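# Swap scanner reel to label-down pile, flip new reel onto glass

## Task

Take the reel currently sitting on the scanner glass and set it on the pile of reels that lie label-down, keeping the same face up. Then take the uppermost reel from the label-up stack, turn it over and lay it flat on the glass with its label facing down. Release both hands at the end; everything must stay put with nothing dropped or left off the table.

## Robot and tools

Robot: two arms, left_arm (on the +y side) and right_arm, each ending in a five-finger hand (right_arm a right hand, left_arm its mirror). Bases in the scene frame: left_arm at (-0.043, +0.316, +0.052) m, right_arm at (+0.053, -0.361, +0.040) m, both nearly unrotated. The scene frame has its origin at table-top height midway between the arms, +x out over the table, +z up. A post stands behind the arms. show_instructions displays the reference pages (hand images).

Hand point: a point 0.05 m in front of the palm and 0.15 m from the wrist face. Its +z runs along the straight fingers, +y out of the palm, +x across the palm away from the thumb for the right hand (toward the thumb for the left). Straight fingers end 0.06-0.07 m past the point along +z and lie 0.06 m behind it along -y. A wrist bracket on the little-finger side can collide with things.

Rows: both execute_actions and move take rows of 28 numbers, each in [-1, 1], always covering both arms. Order: left_arm dx, dy, dz, rx, ry, rz; left hand little, ring, middle, index, thumb_bend, thumb_turn, force_limit, speed; then the same 14 for right_arm. Pose numbers are offsets, not poses: they count from that arm's current Hand target (shown in the last result), along that arm's own base axes, with rotation about the Hand target position. 1.0 equals 0.6 m for dx/dy/dz and 180 degrees for rx/ry/rz (together one rotation vector). Six zeros means no new pose request. Finger and thumb targets are absolute: +1 open/straight, -1 closed; thumb_turn -1 puts the thumb opposite the fingers, +1 beside the palm. force_limit maps -1..+1 to about 0..10 N (0..15 N for the two thumb motors); speed goes from nearly stopped at -1 to full at +0.48 and above. There is no 'unchanged' value for hand numbers: resend the last hand numbers you sent (or, before any, hand_measured plus hand_force_limit and hand_speed).

execute_actions(actions, cameras): actions is a list of actions; each action is a list of up to 15 rows, one per 1/30 s step, the last row held to step 15. Every row of an action is measured from the Hand target at that action's start, so repeating an offset adds more motion. cameras picks images by name (cam_high, cam_low, cam_left_wrist, cam_right_wrist, or "all"); an empty actions list returns all images by default.

move(target, speed, blend, blocking, cameras): drives each hand point in a straight line toward target, one row or up to 15 rows; every row's offsets count from the same starting Hand targets, not chained. speed in m/s (0.002 to 4.3, default 0.25; turns at twice that in rad/s), one number or one per target. blend in m rounds corners; 0 stops at each. Paths ignore obstacles and the other arm and stop after 10 s total. Hand numbers of the first row go out at the start; later rows' hand numbers go out on arrival. The result adds a move: line (done, off_target, moving, held, fault) and limits (paced = clipped pose, held = steps withheld). blocking=false returns after about 0.5 s while the move continues.

wait(seconds): 0 to 3600, lets time pass with no new commands. stop: brakes a running move. zoom_image(camera, region): region [x0, y0, x1, y1] in pixels of the latest image, at most 504 by 504. finished_scene: ends the scene irreversibly.

Results: end_effector_position (m) and end_effector_quat_wxyz are in each arm's base frame; they can be off by a few cm. Hand target is the last commanded pose after clipping; the hand often rests 1-3 cm (up to 5) below it from friction and weight, which does not mean contact. Orientation commands are clipped to 40 degrees from the measured orientation each step. hand_measured, hand_stopped_by (moving, target, force, stalled, fault) and hand_load_n list six values in the motor order; a load near 0 after grasping means the grip was lost. Joint torques can mislead due to friction and offsets. Cameras: cam_high and cam_low are fixed in the scene frame; wrist cameras are fisheye and move with their arm.

Gripping: with the thumb turned in front of the palm, objects 0.035-0.065 m thick can be enclosed; thumb tip against index pad can pinch a light object up to about 0.08 m. Close at speed -0.94 or lower for a gentle grip. To squeeze harder, raise force_limit and send a more-closed target; to release, send a more-open target.

Avoid: dropping reels even slightly, releasing anything still moving, fast or hard contact with the table, scanner or post, any contact between the two arms or one hand closing on the other, excessive finger force, and anything leaving the table. Stalled pushes heat motors; at 100 °C an arm drops. To end a press, command the target back past the hand point. Objects may occasionally be nudged by outside pushes.

Each tool is called after "Emit:" in YAML: its name, and indented under it one key for each argument.

Reference images:

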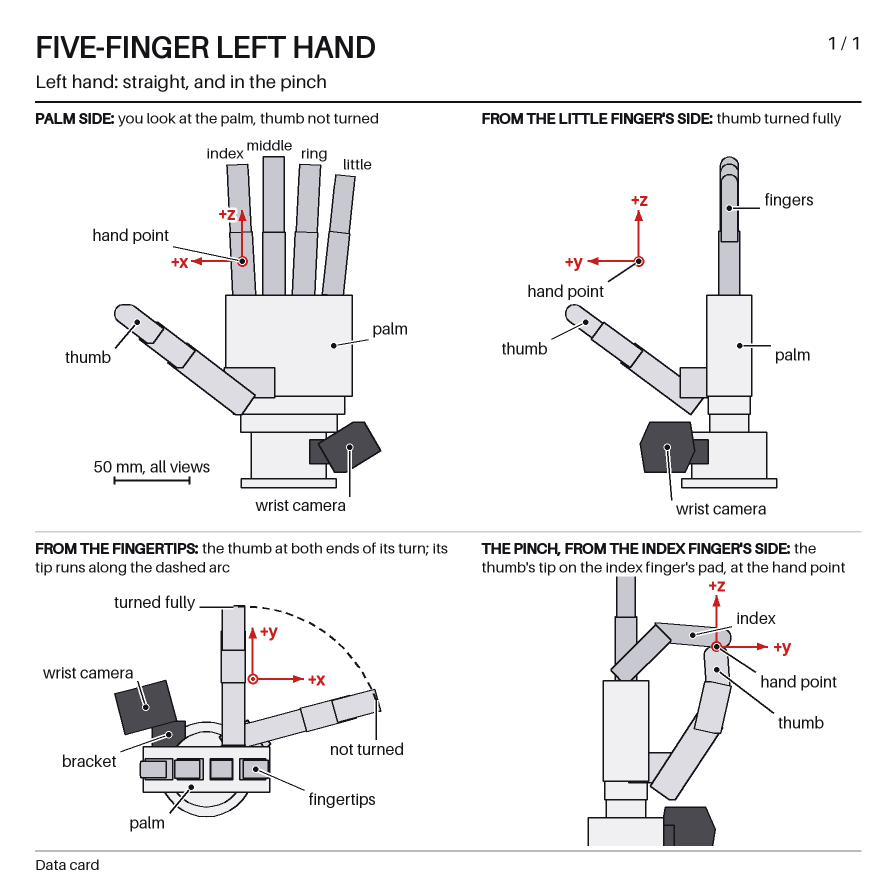

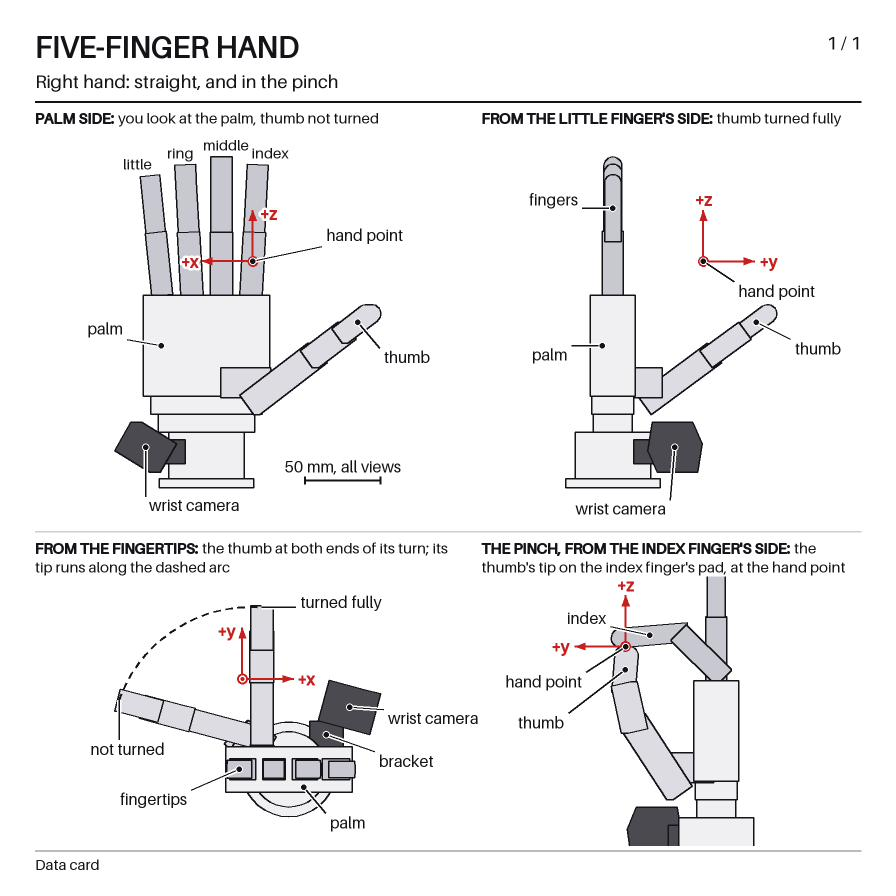

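## Session

Emit:
execute_actions:
  actions: []

Scene clock: 0.00 s.
left_arm: end_effector_position=(+0.4700, +0.5446, +0.1887) hand_measured=(+1.000, +1.000, +1.000, +1.000, +1.000, +1.000) hand_load_n=(+0.0, +0.0, +0.0, +0.0, +0.0, +0.0) hand_stopped_by=(target, target, target, target, target, target) hand_force_limit=0.00 hand_speed=-0.80 end_effector_quat_wxyz=(+0.006, +0.910, +0.345, +0.230) | right_arm: end_effector_position=(+0.7396, -0.0964, +0.1527) hand_measured=(+1.000, +1.000, +1.000, +1.000, +1.000, +1.000) hand_load_n=(+0.0, +0.0, +0.0, +0.0, +0.0, +0.0) hand_stopped_by=(target, target, target, target, target, target) hand_force_limit=0.00 hand_speed=-0.80 end_effector_quat_wxyz=(+0.631, -0.507, +0.581, +0.086)
Joint positions: left_arm=[1.025 1.962 1.84 -1.079 0.289 -1.325] | right_arm=[-0.402 2.237 1.833 -0.153 -1.202 0.462]
Joint velocities: within noise
Joint torques (N m): no reading
Motor temperatures (°C): left_arm=[28 29 30 28 32 29] | right_arm=[30 28 29 29 29 30]
Heat: left arm: hottest wrist yaw 32 °C; right arm: hottest waist 30 °C.
Hand target: left_arm +0.4736, +0.5504, +0.2053; -0.004, +0.908, +0.342, +0.243 | right_arm +0.7437, -0.0982, +0.1549; +0.633, -0.509, +0.578, +0.081

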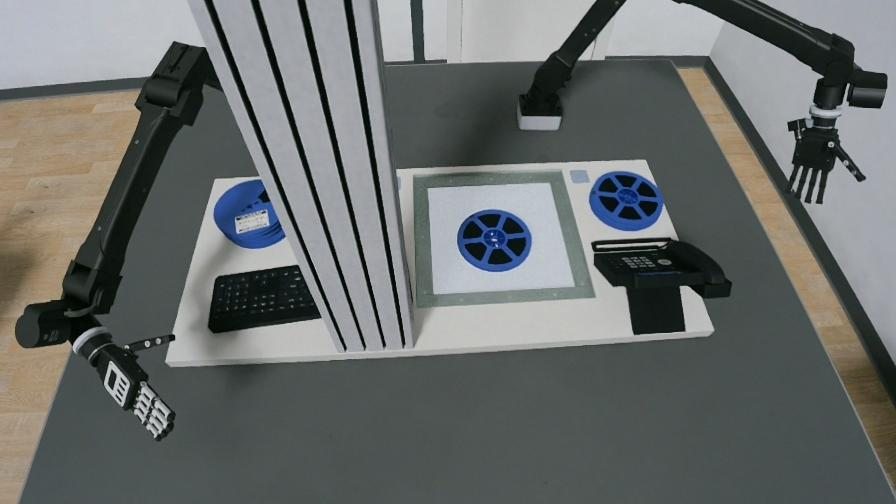

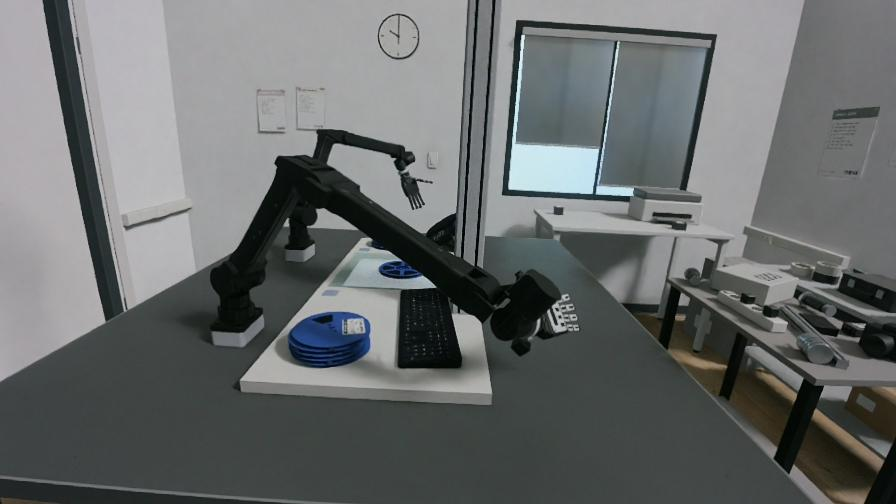

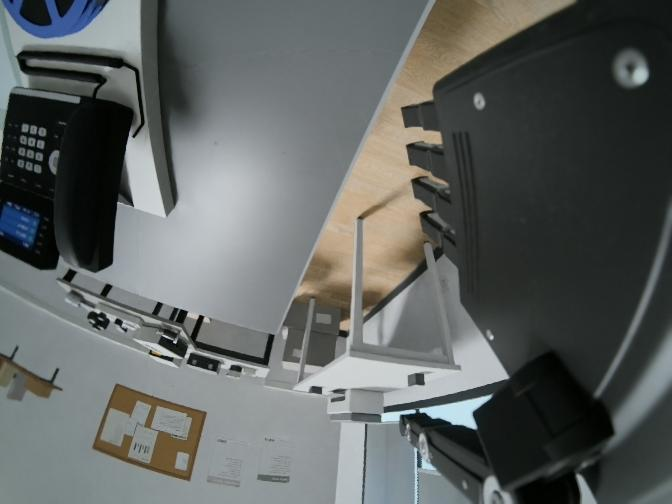

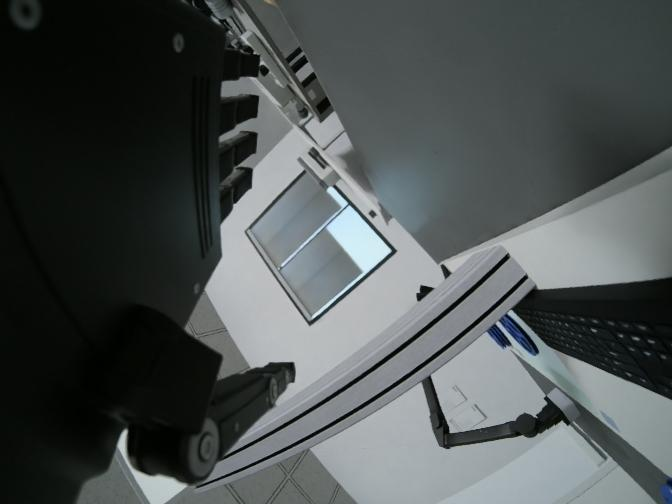

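Emit:
zoom_image:
  camera: "cam_high"
  region: [160, 130, 460, 370]

Emit:
zoom_image:
  camera: "cam_high"
  region: [400, 130, 740, 370]

Emit:
zoom_image:
  camera: "cam_low"
  region: [200, 220, 540, 420]

Emit:
zoom_image:
  camera: "cam_low"
  region: [320, 210, 500, 310]

Scaled by 1.680 from the camera's image (finer frame: 1280x720).

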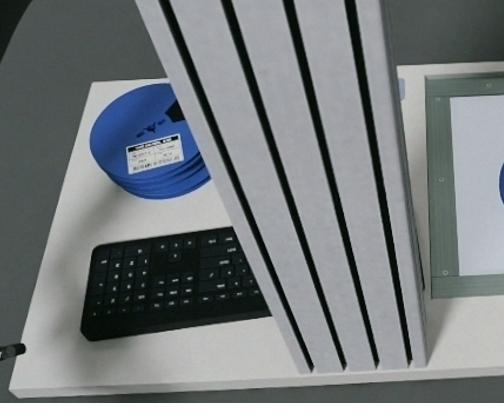

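Scaled by 1.482 from the camera's image (finer frame: 1280x720).

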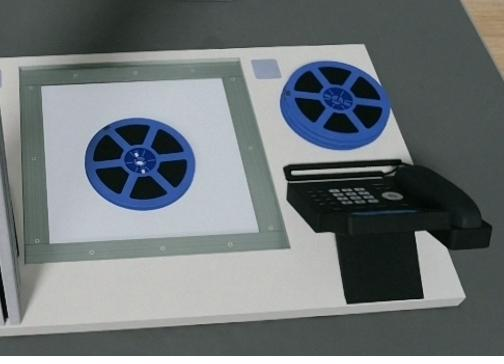

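Scaled by 1.482 from the camera's image (finer frame: 1280x720).

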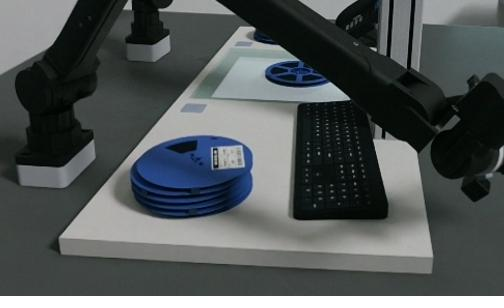

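Scaled by 2.800 from the camera's image (finer frame: 1280x720).

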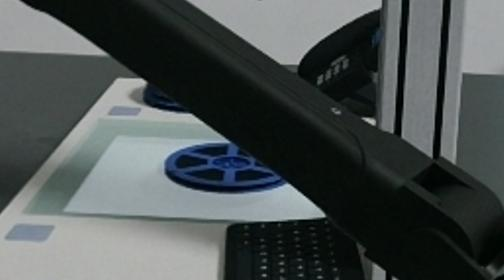

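Emit:
move:
  target: [-0.0893,-0.917,0.1,-0.0574,0.1451,0,1,1,1,1,1,1,0,-0.8,0,0,0,0,0,0,1,1,1,1,1,1,0,-0.8]
  cameras: ["all"]

Scene clock: 10.47 s.
left_arm: end_effector_position=(+0.4127, +0.0019, +0.2487) hand_measured=(+1.000, +1.000, +1.000, +1.000, +1.000, +1.000) hand_load_n=(+0.0, +0.0, +0.0, +0.0, +0.0, +0.0) hand_stopped_by=(target, target, target, target, target, target) hand_force_limit=0.00 hand_speed=-0.80 end_effector_quat_wxyz=(+0.014, +0.949, +0.314, -0.017) | right_arm: end_effector_position=(+0.7396, -0.0964, +0.1527) hand_measured=(+1.000, +1.000, +1.000, +1.000, +1.000, +1.000) hand_load_n=(-0.5, +0.0, +0.0, +0.0, +0.0, +0.0) hand_stopped_by=(target, target, target, target, target, target) hand_force_limit=0.00 hand_speed=-0.80 end_effector_quat_wxyz=(+0.631, -0.507, +0.581, +0.086)
Joint positions: left_arm=[0.111 1.282 1.293 -1.61 0.035 -2.098] | right_arm=[-0.402 2.237 1.833 -0.153 -1.202 0.462]
Joint torques (N m): left_arm=[-0.79 -9.47 13.14 -0.21 0.15 -0.15] | right_arm=[-1.73 -22.59 10.03 1.29 -0.48 0.01]
Heat: left arm: hottest elbow 33 °C; right arm: hottest elbow 32 °C.
Hand target: left_arm +0.4199, +0.0002, +0.2651; +0.000, +0.936, +0.352, +0.001 | right_arm +0.7437, -0.0982, +0.1549; +0.633, -0.509, +0.578, +0.081
Off the commanded pose: left_arm 0.018 m, 5 deg | right_arm 0.005 m, 1 deg.
joint sent to its limit (left arm) — joint 6 (wrist roll), lower limit. The joint targets are off in orientation, not in position.
move: off_target (left_arm)
cam_left_wrist: T_world_to_cam=[[-0.34483, 0.93726, -0.05135, 0.15823], [0.86658, 0.33889, 0.36633, -0.43021], [0.36075, 0.08182, -0.92907, 0.19584]] pos_world=[0.35673, -0.01853, 0.34767]

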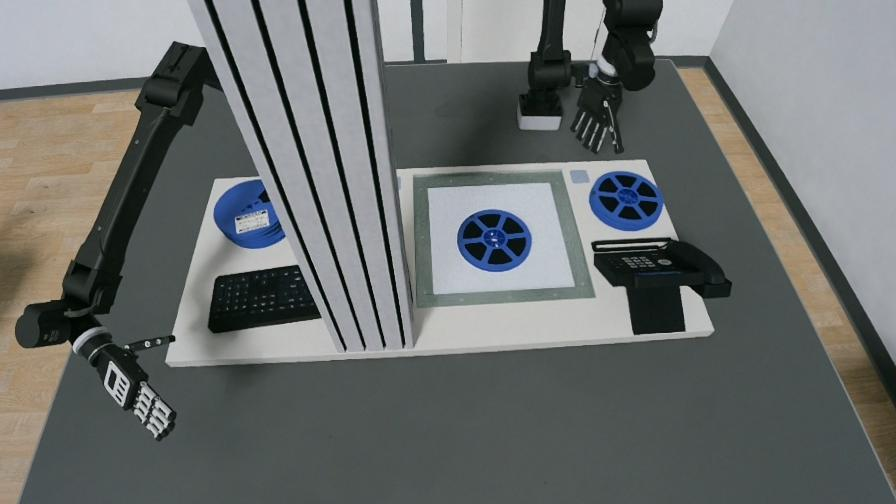

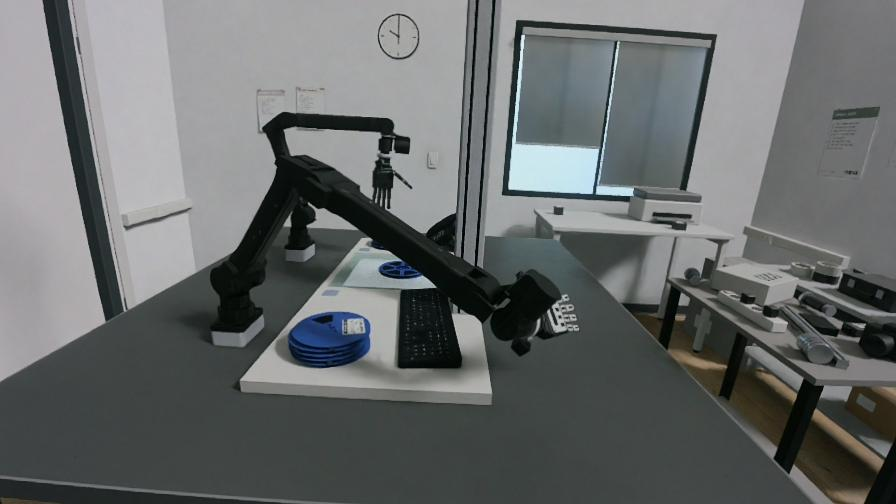

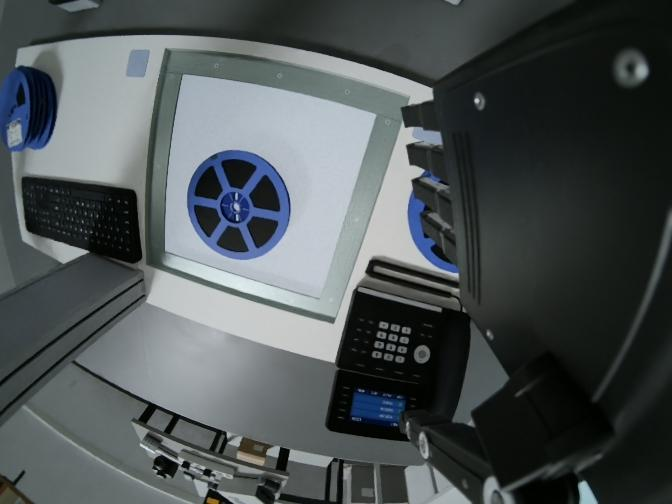

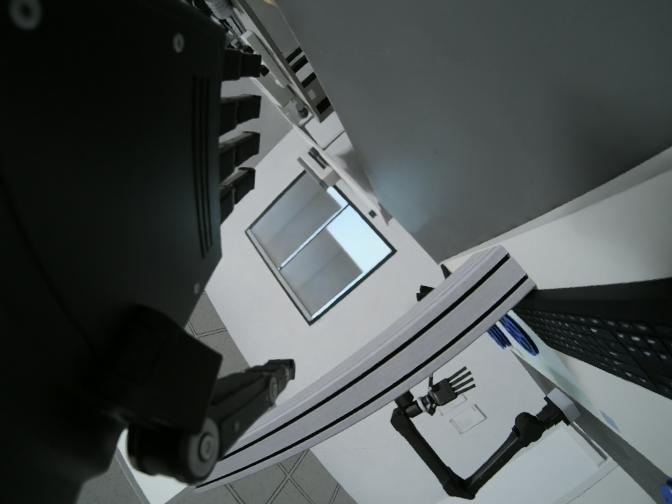

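Emit:
zoom_image:
  camera: "cam_left_wrist"
  region: [150, 120, 330, 280]

Emit:
zoom_image:
  camera: "cam_left_wrist"
  region: [0, 40, 80, 170]

Scaled by 2.800 from the camera's image (finer frame: 960x720).

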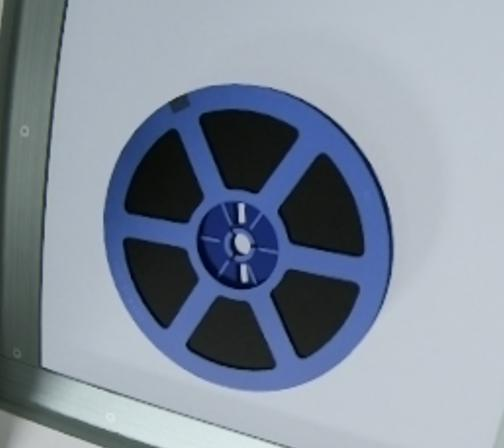

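Scaled by 3.877 from the camera's image (finer frame: 960x720).

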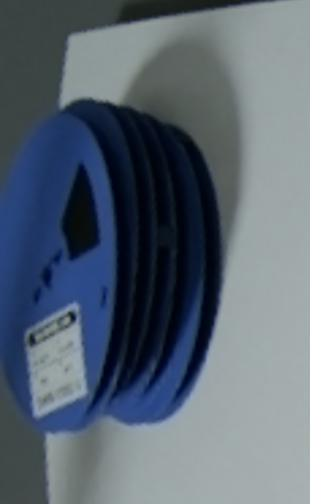

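Emit:
move:
  target: [-0.083,-0.1,-0.2,0,0,-0.06,1,1,1,1,1,1,0,-0.8,0,0,0,0,0,0,1,1,1,1,1,1,0,-0.8]
  cameras: ["cam_left_wrist","cam_high"]

Scene clock: 19.57 s.
left_arm: end_effector_position=(+0.3656, -0.0558, +0.1372) hand_measured=(+1.000, +1.000, +1.000, +1.000, +1.000, +1.000) hand_load_n=(+0.0, +0.0, +0.0, +0.0, +0.0, +0.0) hand_stopped_by=(target, target, target, target, target, target) hand_force_limit=0.00 hand_speed=-0.80 end_effector_quat_wxyz=(+0.009, +0.970, +0.243, -0.018) | right_arm: end_effector_position=(+0.7396, -0.0964, +0.1527) hand_measured=(+1.000, +1.000, +1.000, +1.000, +1.000, +1.000) hand_load_n=(+0.0, +0.0, +0.0, +0.0, +0.0, -0.5) hand_stopped_by=(target, target, target, target, target, target) hand_force_limit=0.00 hand_speed=-0.80 end_effector_quat_wxyz=(+0.631, -0.507, +0.581, +0.086)
Joint positions: left_arm=[-0.037 1.207 0.935 -1.328 0.027 -2.099] | right_arm=[-0.402 2.237 1.833 -0.153 -1.202 0.462]
Joint torques (N m): left_arm=[-1.32 -8.76 9.98 0.44 -0.07 -0.14] | right_arm=[-1.73 -22.48 9.99 1.26 -0.49 0.01]
Motor temperatures (°C): left_arm=[28 31 37 28 32 29] | right_arm=[30 32 34 29 29 30]
Heat: left arm: hottest elbow 37 °C; right arm: hottest elbow 34 °C.
Hand target: left_arm +0.3702, -0.0599, +0.1453; +0.000, +0.965, +0.262, +0.001 | right_arm +0.7437, -0.0982, +0.1549; +0.633, -0.509, +0.578, +0.081
Off the commanded pose: left_arm 0.010 m, 3 deg | right_arm 0.005 m, 1 deg.
joint sent to its limit (left arm) — joint 6 (wrist roll), lower limit. The joint targets are off in orientation, not in position.
move: off_target (left_arm)
cam_left_wrist: T_world_to_cam=[[-0.20344, 0.97811, -0.04364, 0.13991], [0.90726, 0.20509, 0.36717, -0.35152], [0.36809, 0.0351, -0.92913, 0.1087]] pos_world=[0.30737, -0.06857, 0.23617]
Images, in order (width x height): cam_high 896x504, cam_left_wrist 672x504.

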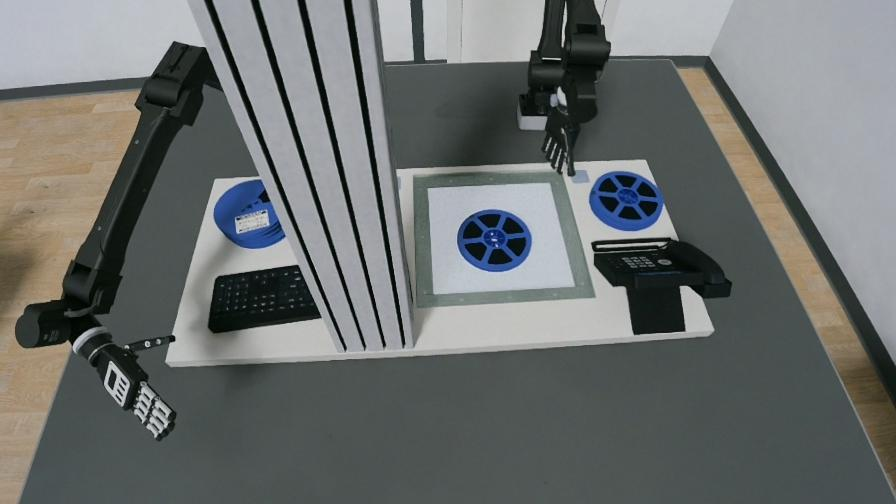

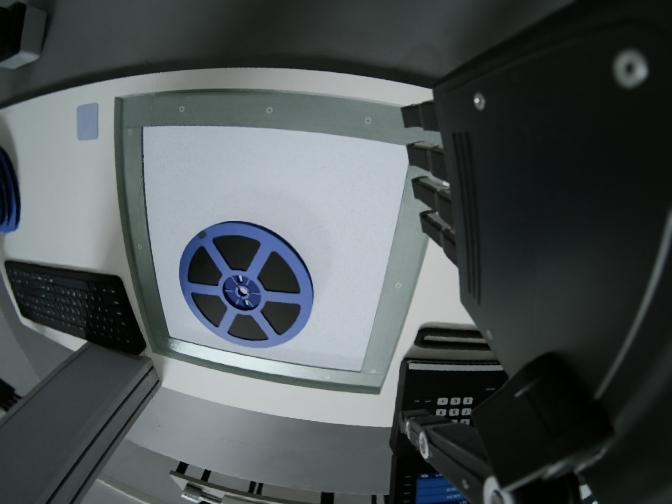

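Emit:
zoom_image:
  camera: "cam_left_wrist"
  region: [160, 200, 340, 360]

Emit:
zoom_image:
  camera: "cam_left_wrist"
  region: [110, 300, 260, 410]

Scaled by 2.800 from the camera's image (finer frame: 960x720).

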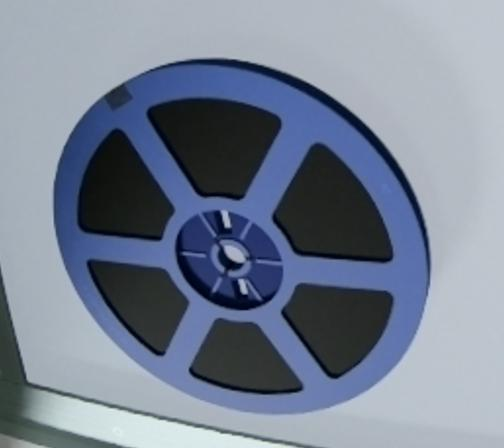

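Scaled by 3.360 from the camera's image (finer frame: 960x720).

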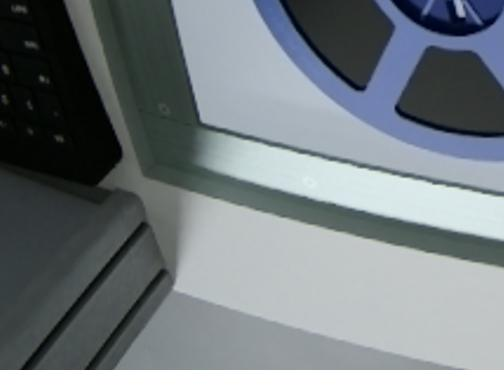

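Emit:
move:
  target: [-0.1,0.06,0.15,0,0,-0.656,1,1,1,1,1,1,0,-0.8,0,0,0,0,0,0,1,1,1,1,1,1,0,-0.8]
  cameras: ["cam_left_wrist","cam_high"]

Scene clock: 25.60 s.
left_arm: end_effector_position=(+0.2983, -0.0207, +0.2233) hand_measured=(+1.000, +1.000, +1.000, +1.000, +1.000, +1.000) hand_load_n=(+0.0, +0.0, +0.0, +0.0, +0.0, +0.0) hand_stopped_by=(target, target, target, target, target, target) hand_force_limit=0.00 hand_speed=-0.80 end_effector_quat_wxyz=(+0.010, +0.730, -0.683, -0.008) | right_arm: end_effector_position=(+0.7396, -0.0964, +0.1527) hand_measured=(+1.000, +1.000, +1.000, +1.000, +1.000, +1.000) hand_load_n=(+0.0, +0.0, +0.0, +0.0, +0.0, -0.5) hand_stopped_by=(target, target, target, target, target, target) hand_force_limit=0.00 hand_speed=-0.80 end_effector_quat_wxyz=(+0.631, -0.507, +0.581, +0.086)
Joint positions: left_arm=[0.042 1.291 1.229 -1.535 0.003 -0.024] | right_arm=[-0.402 2.237 1.833 -0.153 -1.202 0.462]
Joint torques (N m): left_arm=[-1.55 -8.41 14.04 -0.25 -0.01 0.07] | right_arm=[-1.67 -22.48 9.98 1.25 -0.49 0]
Heat: left arm: hottest elbow 39 °C; right arm: hottest elbow 35 °C.
Hand target: left_arm +0.3101, -0.0239, +0.2352; +0.001, +0.722, -0.692, +0.000 | right_arm +0.7437, -0.0982, +0.1549; +0.633, -0.509, +0.578, +0.081
Off the commanded pose: left_arm 0.017 m, 2 deg | right_arm 0.005 m, 1 deg.
move: off_target (left_arm)
cam_left_wrist: T_world_to_cam=[[0.97438, -0.21953, -0.04888, -0.2794], [-0.18115, -0.89485, 0.40795, -0.03643], [-0.13329, -0.38865, -0.9117, 0.34904]] pos_world=[0.31217, 0.04172, 0.31942]
Images, in order (width x height): cam_high 896x504, cam_left_wrist 672x504.

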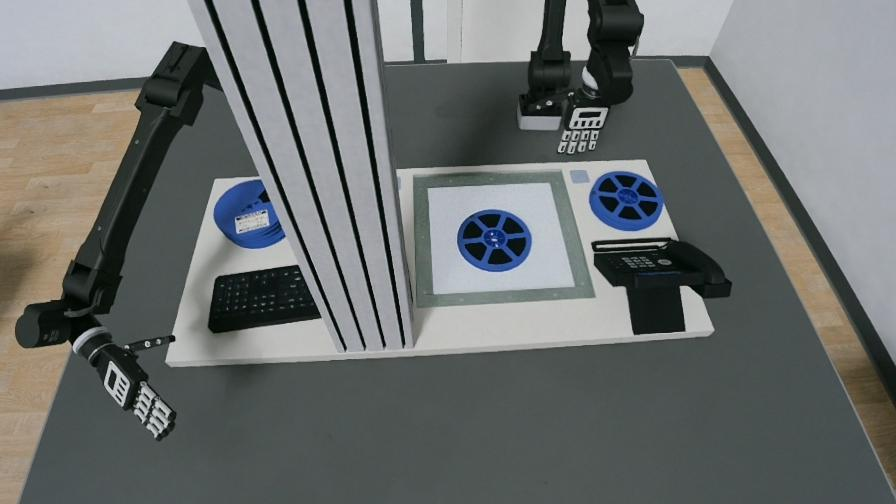

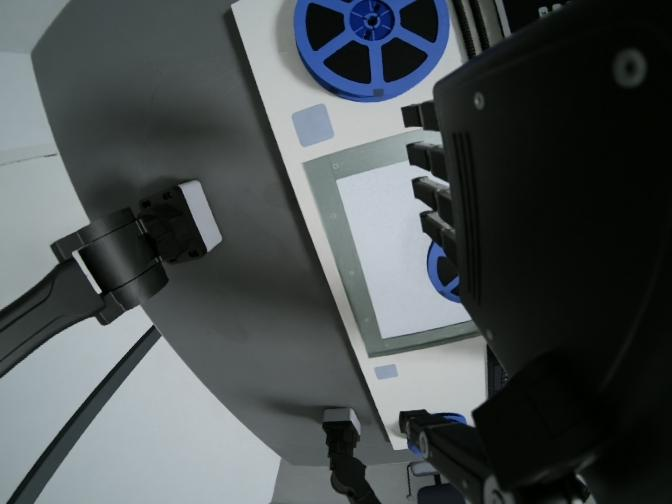

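Emit:
zoom_image:
  camera: "cam_left_wrist"
  region: [280, 0, 460, 150]

Scaled by 2.800 from the camera's image (finer frame: 960x720).

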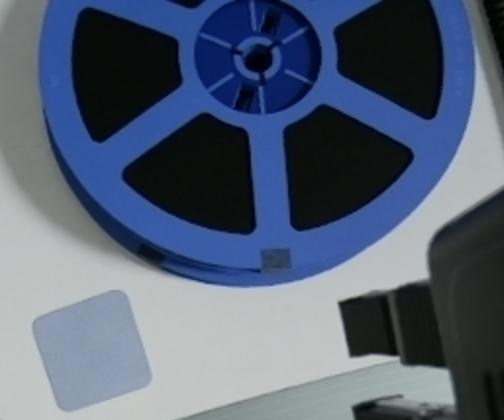

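Emit:
move:
  target:
    - [-0.05,0.0,0.0,0,-0.417,0,1,1,1,1,1,1,0,-0.8,0,0,0,0,0,0,1,1,1,1,1,1,0,-0.8]
    - [0.05,0.0,-0.15,0,-0.417,0,1,1,1,1,1,1,0,-0.8,0,0,0,0,0,0,1,1,1,1,1,1,0,-0.8]
  cameras: ["cam_left_wrist","cam_high"]

Scene clock: 30.53 s.
left_arm: end_effector_position=(+0.3338, -0.0191, +0.1354) hand_measured=(+1.000, +1.000, +1.000, +1.000, +1.000, +1.000) hand_load_n=(+0.0, +0.0, +0.0, +0.0, +0.0, -0.5) hand_stopped_by=(target, target, target, target, target, target) hand_force_limit=0.00 hand_speed=-0.80 end_effector_quat_wxyz=(-0.418, +0.579, -0.553, +0.429) | right_arm: end_effector_position=(+0.7396, -0.0964, +0.1527) hand_measured=(+1.000, +1.000, +1.000, +1.000, +1.000, +1.000) hand_load_n=(+0.0, -0.5, +0.0, +0.0, +0.0, +0.0) hand_stopped_by=(target, target, target, target, target, target) hand_force_limit=0.00 hand_speed=-0.80 end_effector_quat_wxyz=(+0.631, -0.507, +0.581, +0.086)
Joint positions: left_arm=[0.077 0.522 0.228 0.008 0.065 -0.017] | right_arm=[-0.402 2.237 1.833 -0.153 -1.202 0.462]
Joint torques (N m): left_arm=[-1.61 -0.38 12.55 2.28 -0.09 -0.14] | right_arm=[-1.79 -22.53 10.02 1.28 -0.48 0.01]
Heat: left arm: hottest elbow 39 °C; right arm: hottest elbow 36 °C.
Hand target: left_arm +0.3402, -0.0238, +0.1453; -0.421, +0.572, -0.550, +0.440 | right_arm +0.7437, -0.0982, +0.1549; +0.633, -0.509, +0.578, +0.081
Off the commanded pose: left_arm 0.013 m, 1 deg | right_arm 0.005 m, 1 deg.
move: off_target (left_arm)
cam_left_wrist: T_world_to_cam=[[0.29816, -0.24615, 0.92223, -0.22407], [-0.43669, -0.89431, -0.09752, 0.16108], [0.84877, -0.37365, -0.37413, -0.12599]] pos_world=[0.24409, 0.04182, 0.17522]
Images, in order (width x height): cam_high 896x504, cam_left_wrist 672x504.

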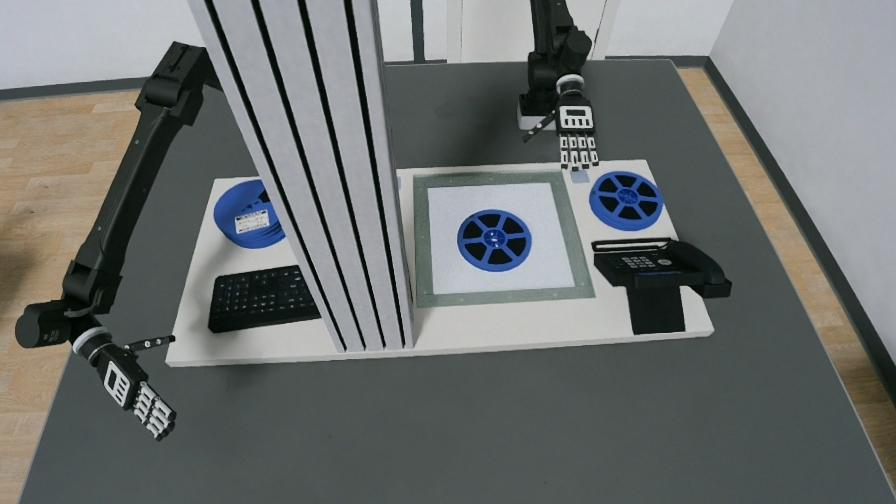

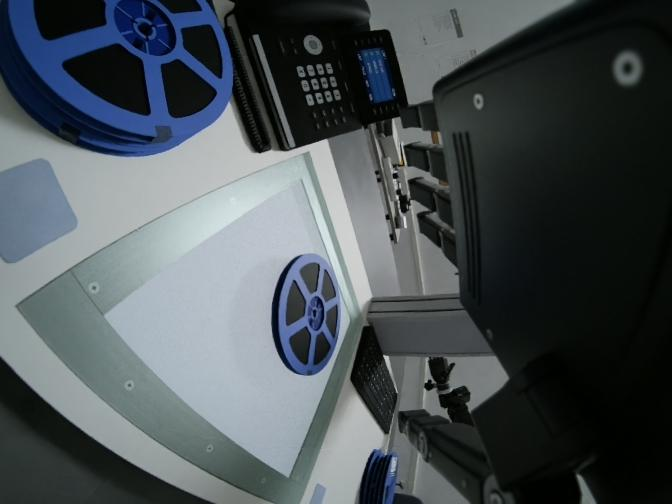

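Emit:
zoom_image:
  camera: "cam_left_wrist"
  region: [0, 0, 240, 180]

Emit:
zoom_image:
  camera: "cam_left_wrist"
  region: [250, 230, 370, 390]

Emit:
zoom_image:
  camera: "cam_left_wrist"
  region: [340, 420, 430, 504]

Scaled by 2.100 from the camera's image (finer frame: 960x720).

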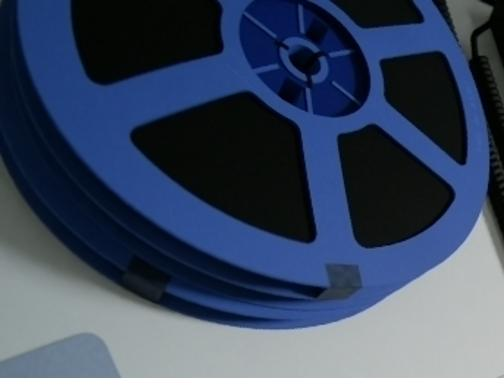

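Scaled by 3.150 from the camera's image (finer frame: 960x720).

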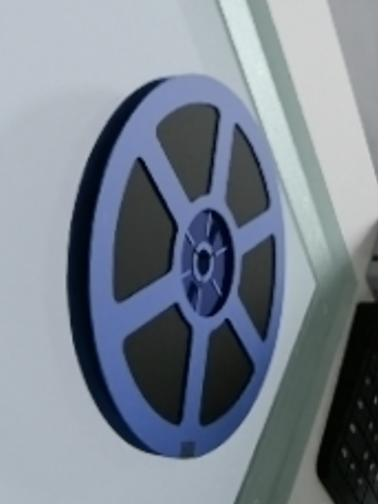

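Scaled by 5.600 from the camera's image (finer frame: 960x720).

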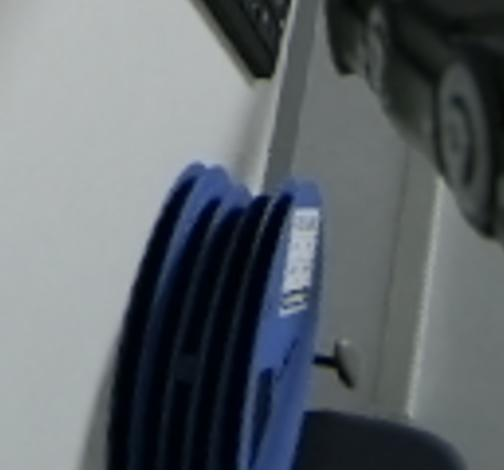

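Emit:
zoom_image:
  camera: "cam_low"
  region: [230, 290, 500, 420]

This scene's latest camera images include none from cam_low. They are from: cam_high, cam_left_wrist. cam_low's image comes with the result of a call that names it in "cameras".

Emit:
move:
  target:
    - [0,0,0,0,0,0,1,1,1,1,1,1,0,-0.8,-0.3,-0.1,0.15,-0.17,0.135,0.017,1,1,1,1,1,1,0,-0.8]
    - [0,0,0,0,0,0,1,1,1,1,1,1,0,-0.8,-0.773,-0.17,0.14,-0.3485,0.2694,0.0337,1,1,1,1,1,1,0,-0.8]
  blend: [0.05, 0]
  cameras: ["all"]

Scene clock: 45.63 s.
left_arm: end_effector_position=(+0.3338, -0.0191, +0.1354) hand_measured=(+1.000, +1.000, +1.000, +1.000, +1.000, +1.000) hand_load_n=(+0.0, +0.0, +0.0, +0.0, +0.0, -0.5) hand_stopped_by=(target, target, target, target, target, target) hand_force_limit=0.00 hand_speed=-0.80 end_effector_quat_wxyz=(-0.418, +0.579, -0.553, +0.429) | right_arm: end_effector_position=(+0.2859, -0.1964, +0.2398) hand_measured=(+1.000, +1.000, +1.000, +1.000, +1.000, +1.000) hand_load_n=(+0.0, +0.0, +0.0, +0.0, -0.5, +0.0) hand_stopped_by=(target, target, target, target, target, target) hand_force_limit=0.00 hand_speed=-0.80 end_effector_quat_wxyz=(-0.003, +0.708, -0.707, +0.005)
Joint positions: left_arm=[0.077 0.522 0.228 0.008 0.065 -0.017] | right_arm=[-0.581 1.413 1.396 -1.543 -0.003 -0.583]
Joint torques (N m): left_arm=[-1.61 -0.26 12.53 2.3 -0.09 -0.14] | right_arm=[-3.02 -10.75 8.02 -0.05 0.26 -0.12]
Motor temperatures (°C): left_arm=[28 30 43 28 32 29] | right_arm=[30 35 38 29 30 30]
Heat: left arm: hottest elbow 43 °C; right arm: hottest elbow 38 °C.
Hand target: left_arm +0.3402, -0.0238, +0.1453; -0.421, +0.572, -0.550, +0.440 | right_arm +0.2800, -0.2001, +0.2389; +0.000, +0.707, -0.707, +0.000
Off the commanded pose: left_arm 0.013 m, 1 deg | right_arm 0.007 m, 1 deg.
move: done
cam_left_wrist: T_world_to_cam=[[0.29816, -0.24615, 0.92223, -0.22407], [-0.43669, -0.89431, -0.09752, 0.16108], [0.84877, -0.37365, -0.37413, -0.12599]] pos_world=[0.24409, 0.04182, 0.17522]
cam_right_wrist: T_world_to_cam=[[-0.97781, -0.2048, 0.04422, 0.22632], [-0.14422, 0.81099, 0.56701, 0.05554], [-0.15198, 0.54805, -0.82252, 0.4615]] pos_world=[0.29945, -0.25162, 0.33809]

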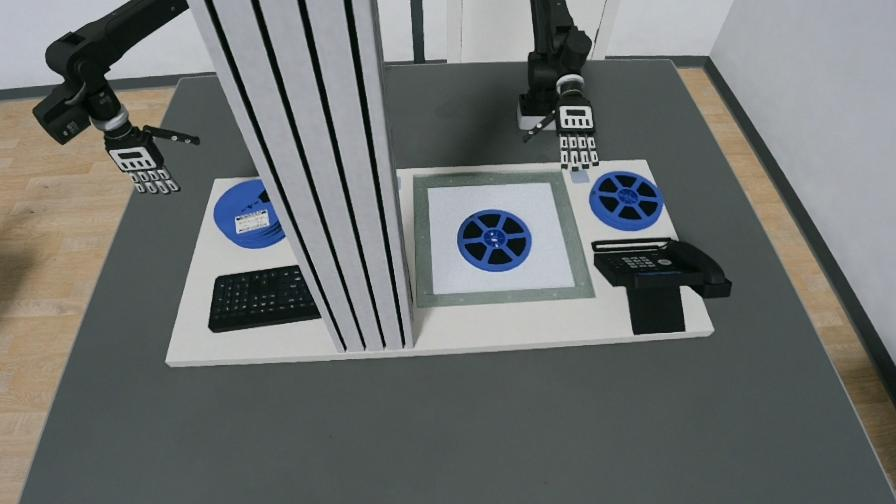

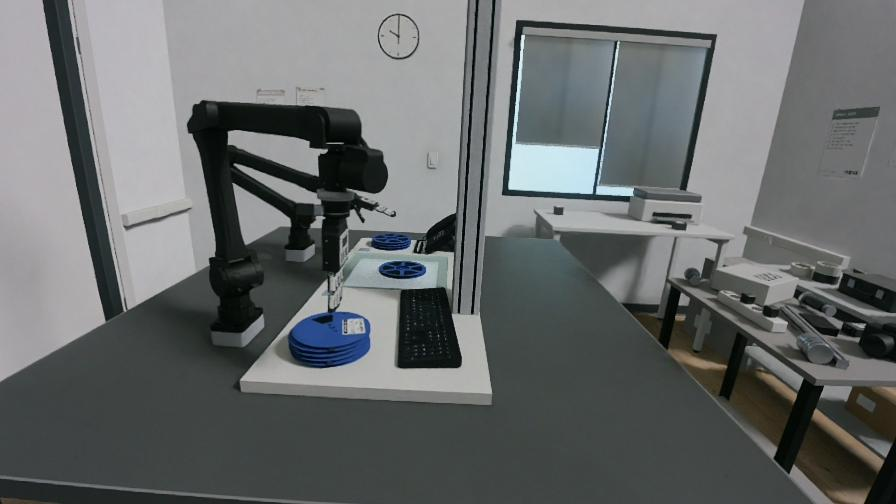

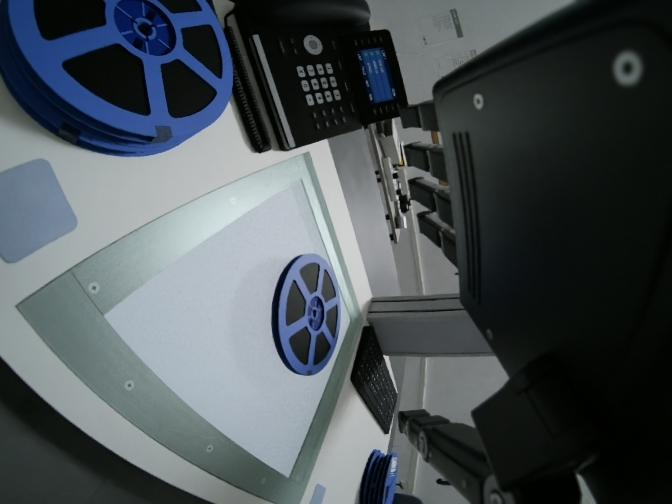

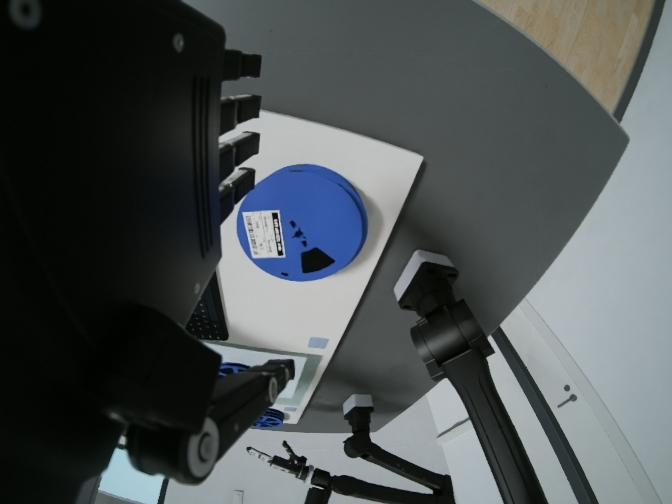

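Emit:
zoom_image:
  camera: "cam_right_wrist"
  region: [220, 140, 400, 300]

Emit:
zoom_image:
  camera: "cam_low"
  region: [230, 220, 510, 420]

Emit:
zoom_image:
  camera: "cam_low"
  region: [340, 210, 480, 310]

Emit:
zoom_image:
  camera: "cam_low"
  region: [270, 290, 390, 390]

Scaled by 2.800 from the camera's image (finer frame: 960x720).

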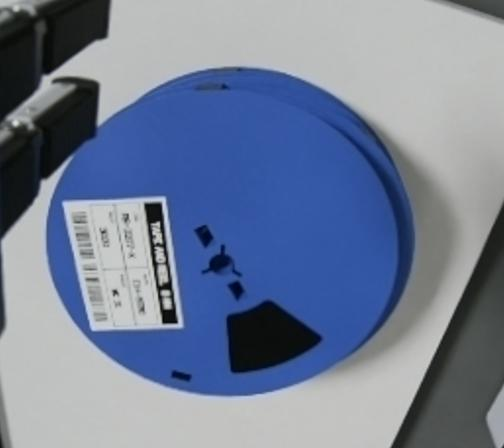

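Scaled by 1.800 from the camera's image (finer frame: 1280x720).

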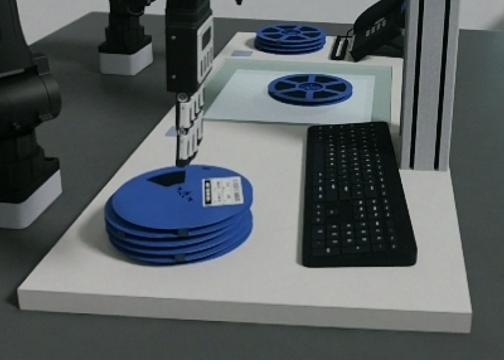

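Scaled by 3.600 from the camera's image (finer frame: 1280x720).

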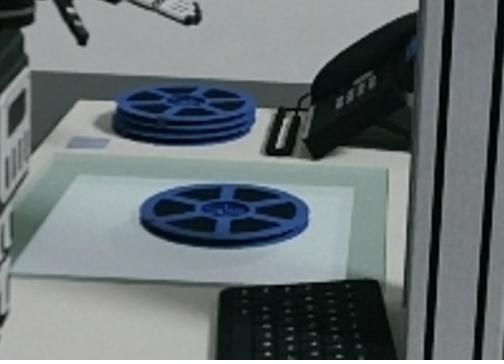

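Scaled by 4.200 from the camera's image (finer frame: 1280x720).

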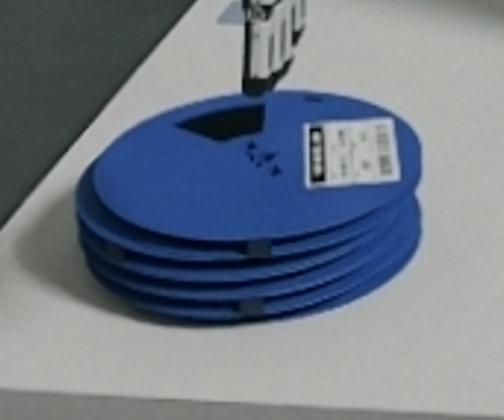

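Emit:
zoom_image:
  camera: "cam_left_wrist"
  region: [0, 250, 140, 380]

Emit:
zoom_image:
  camera: "cam_left_wrist"
  region: [200, 410, 330, 504]

Scaled by 3.600 from the camera's image (finer frame: 960x720).

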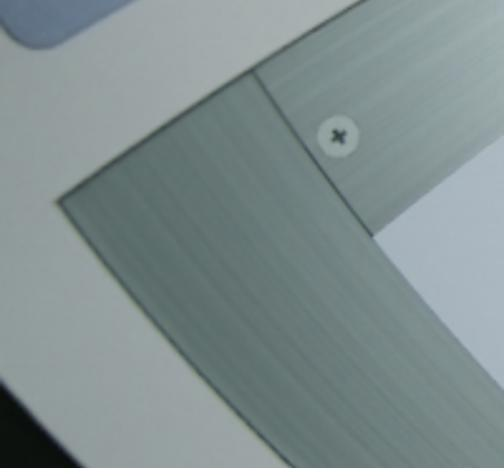

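Scaled by 3.877 from the camera's image (finer frame: 960x720).

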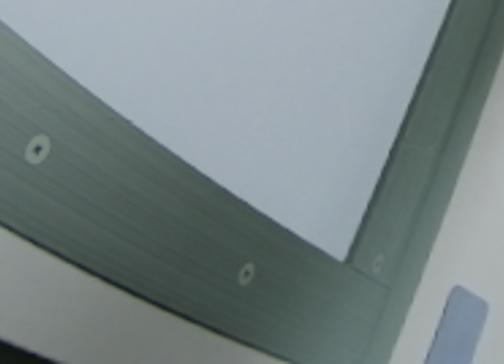

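Emit:
move:
  target: [0.359,-0.282,0.117,-0.0422,0.4154,0.055,1,1,1,1,1,1,0,-0.8,0,0,0,0,0,0,1,1,1,1,1,1,0,-0.8]
  cameras: ["all"]

Scene clock: 53.07 s.
left_arm: end_effector_position=(+0.5486, -0.1812, +0.2031) hand_measured=(+1.000, +1.000, +1.000, +1.000, +1.000, +1.000) hand_load_n=(+0.0, +0.0, +0.0, +0.0, +0.0, +0.0) hand_stopped_by=(target, target, target, target, target, target) hand_force_limit=0.00 hand_speed=-0.80 end_effector_quat_wxyz=(+0.006, +0.789, -0.614, -0.014) | right_arm: end_effector_position=(+0.2859, -0.1965, +0.2398) hand_measured=(+1.000, +1.000, +1.000, +1.000, +1.000, +1.000) hand_load_n=(+0.0, +0.0, +0.0, +0.0, +0.0, +0.0) hand_stopped_by=(target, target, target, target, target, target) hand_force_limit=0.00 hand_speed=-0.80 end_effector_quat_wxyz=(-0.003, +0.708, -0.706, +0.005)
Joint positions: left_arm=[-0.224 2.001 2.063 -1.663 -0.001 -0.473] | right_arm=[-0.581 1.413 1.396 -1.543 -0.003 -0.584]
Joint torques (N m): left_arm=[-1.61 -18.78 14.06 -0.2 0.15 -0.13] | right_arm=[-3.02 -10.93 8.05 -0.05 0.25 -0.13]
Heat: left arm: hottest elbow 45 °C; right arm: hottest elbow 38 °C.
Hand target: left_arm +0.5556, -0.1932, +0.2155; +0.001, +0.788, -0.616, +0.000 | right_arm +0.2800, -0.2001, +0.2389; +0.000, +0.707, -0.707, +0.000
Off the commanded pose: left_arm 0.019 m, 2 deg | right_arm 0.007 m, 1 deg.
move: off_target (left_arm)
cam_left_wrist: T_world_to_cam=[[0.99784, -0.03784, -0.05361, -0.53839], [-0.01374, -0.91935, 0.3932, -0.21975], [-0.06417, -0.39162, -0.91789, 0.26441]] pos_world=[0.55117, -0.11886, 0.30024]
cam_right_wrist: T_world_to_cam=[[-0.97765, -0.20552, 0.04422, 0.2261], [-0.14481, 0.81088, 0.56702, 0.05569], [-0.15239, 0.54794, -0.82252, 0.46159]] pos_world=[0.29945, -0.25162, 0.33809]

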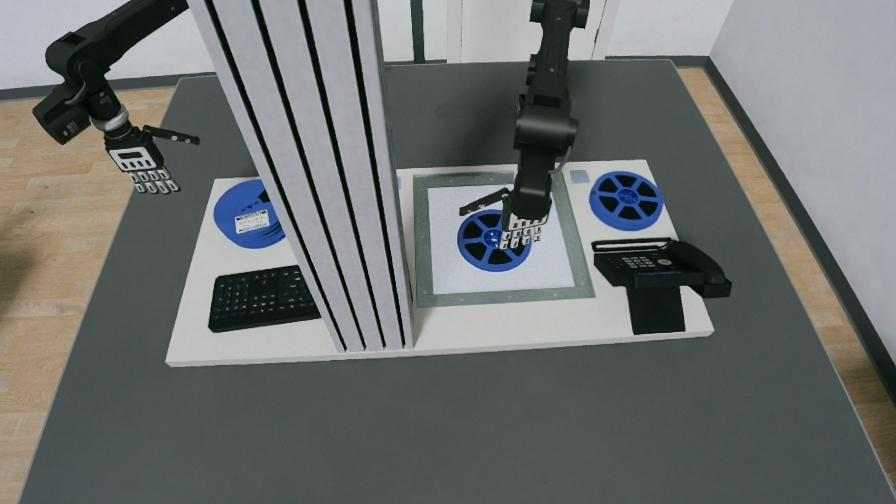

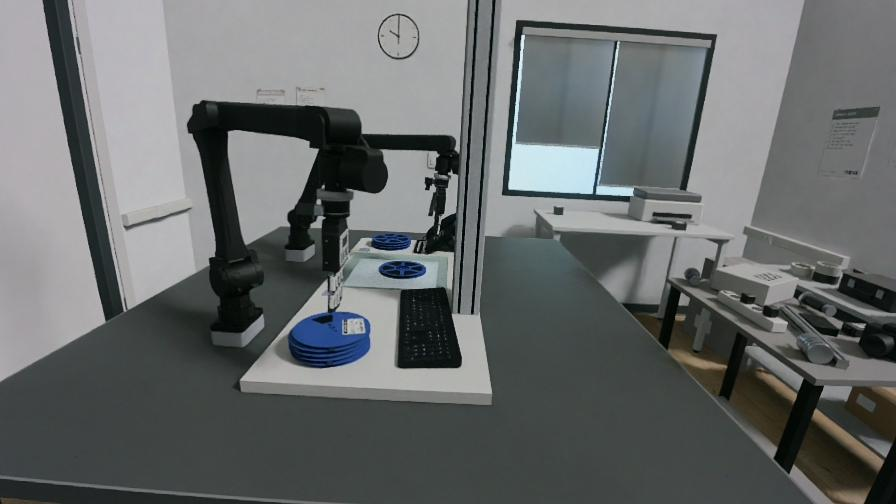

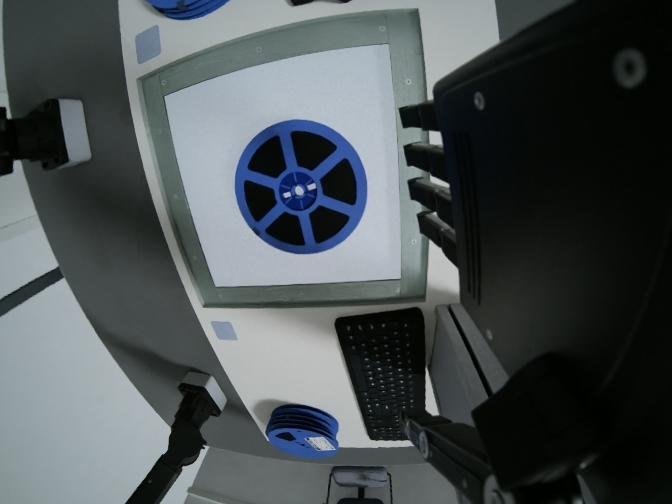

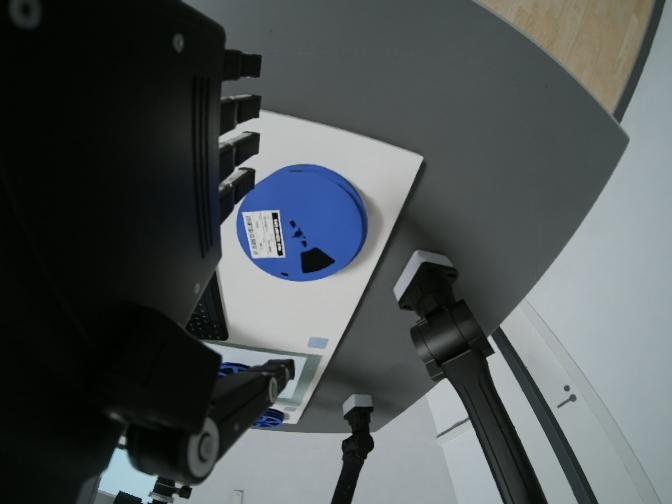

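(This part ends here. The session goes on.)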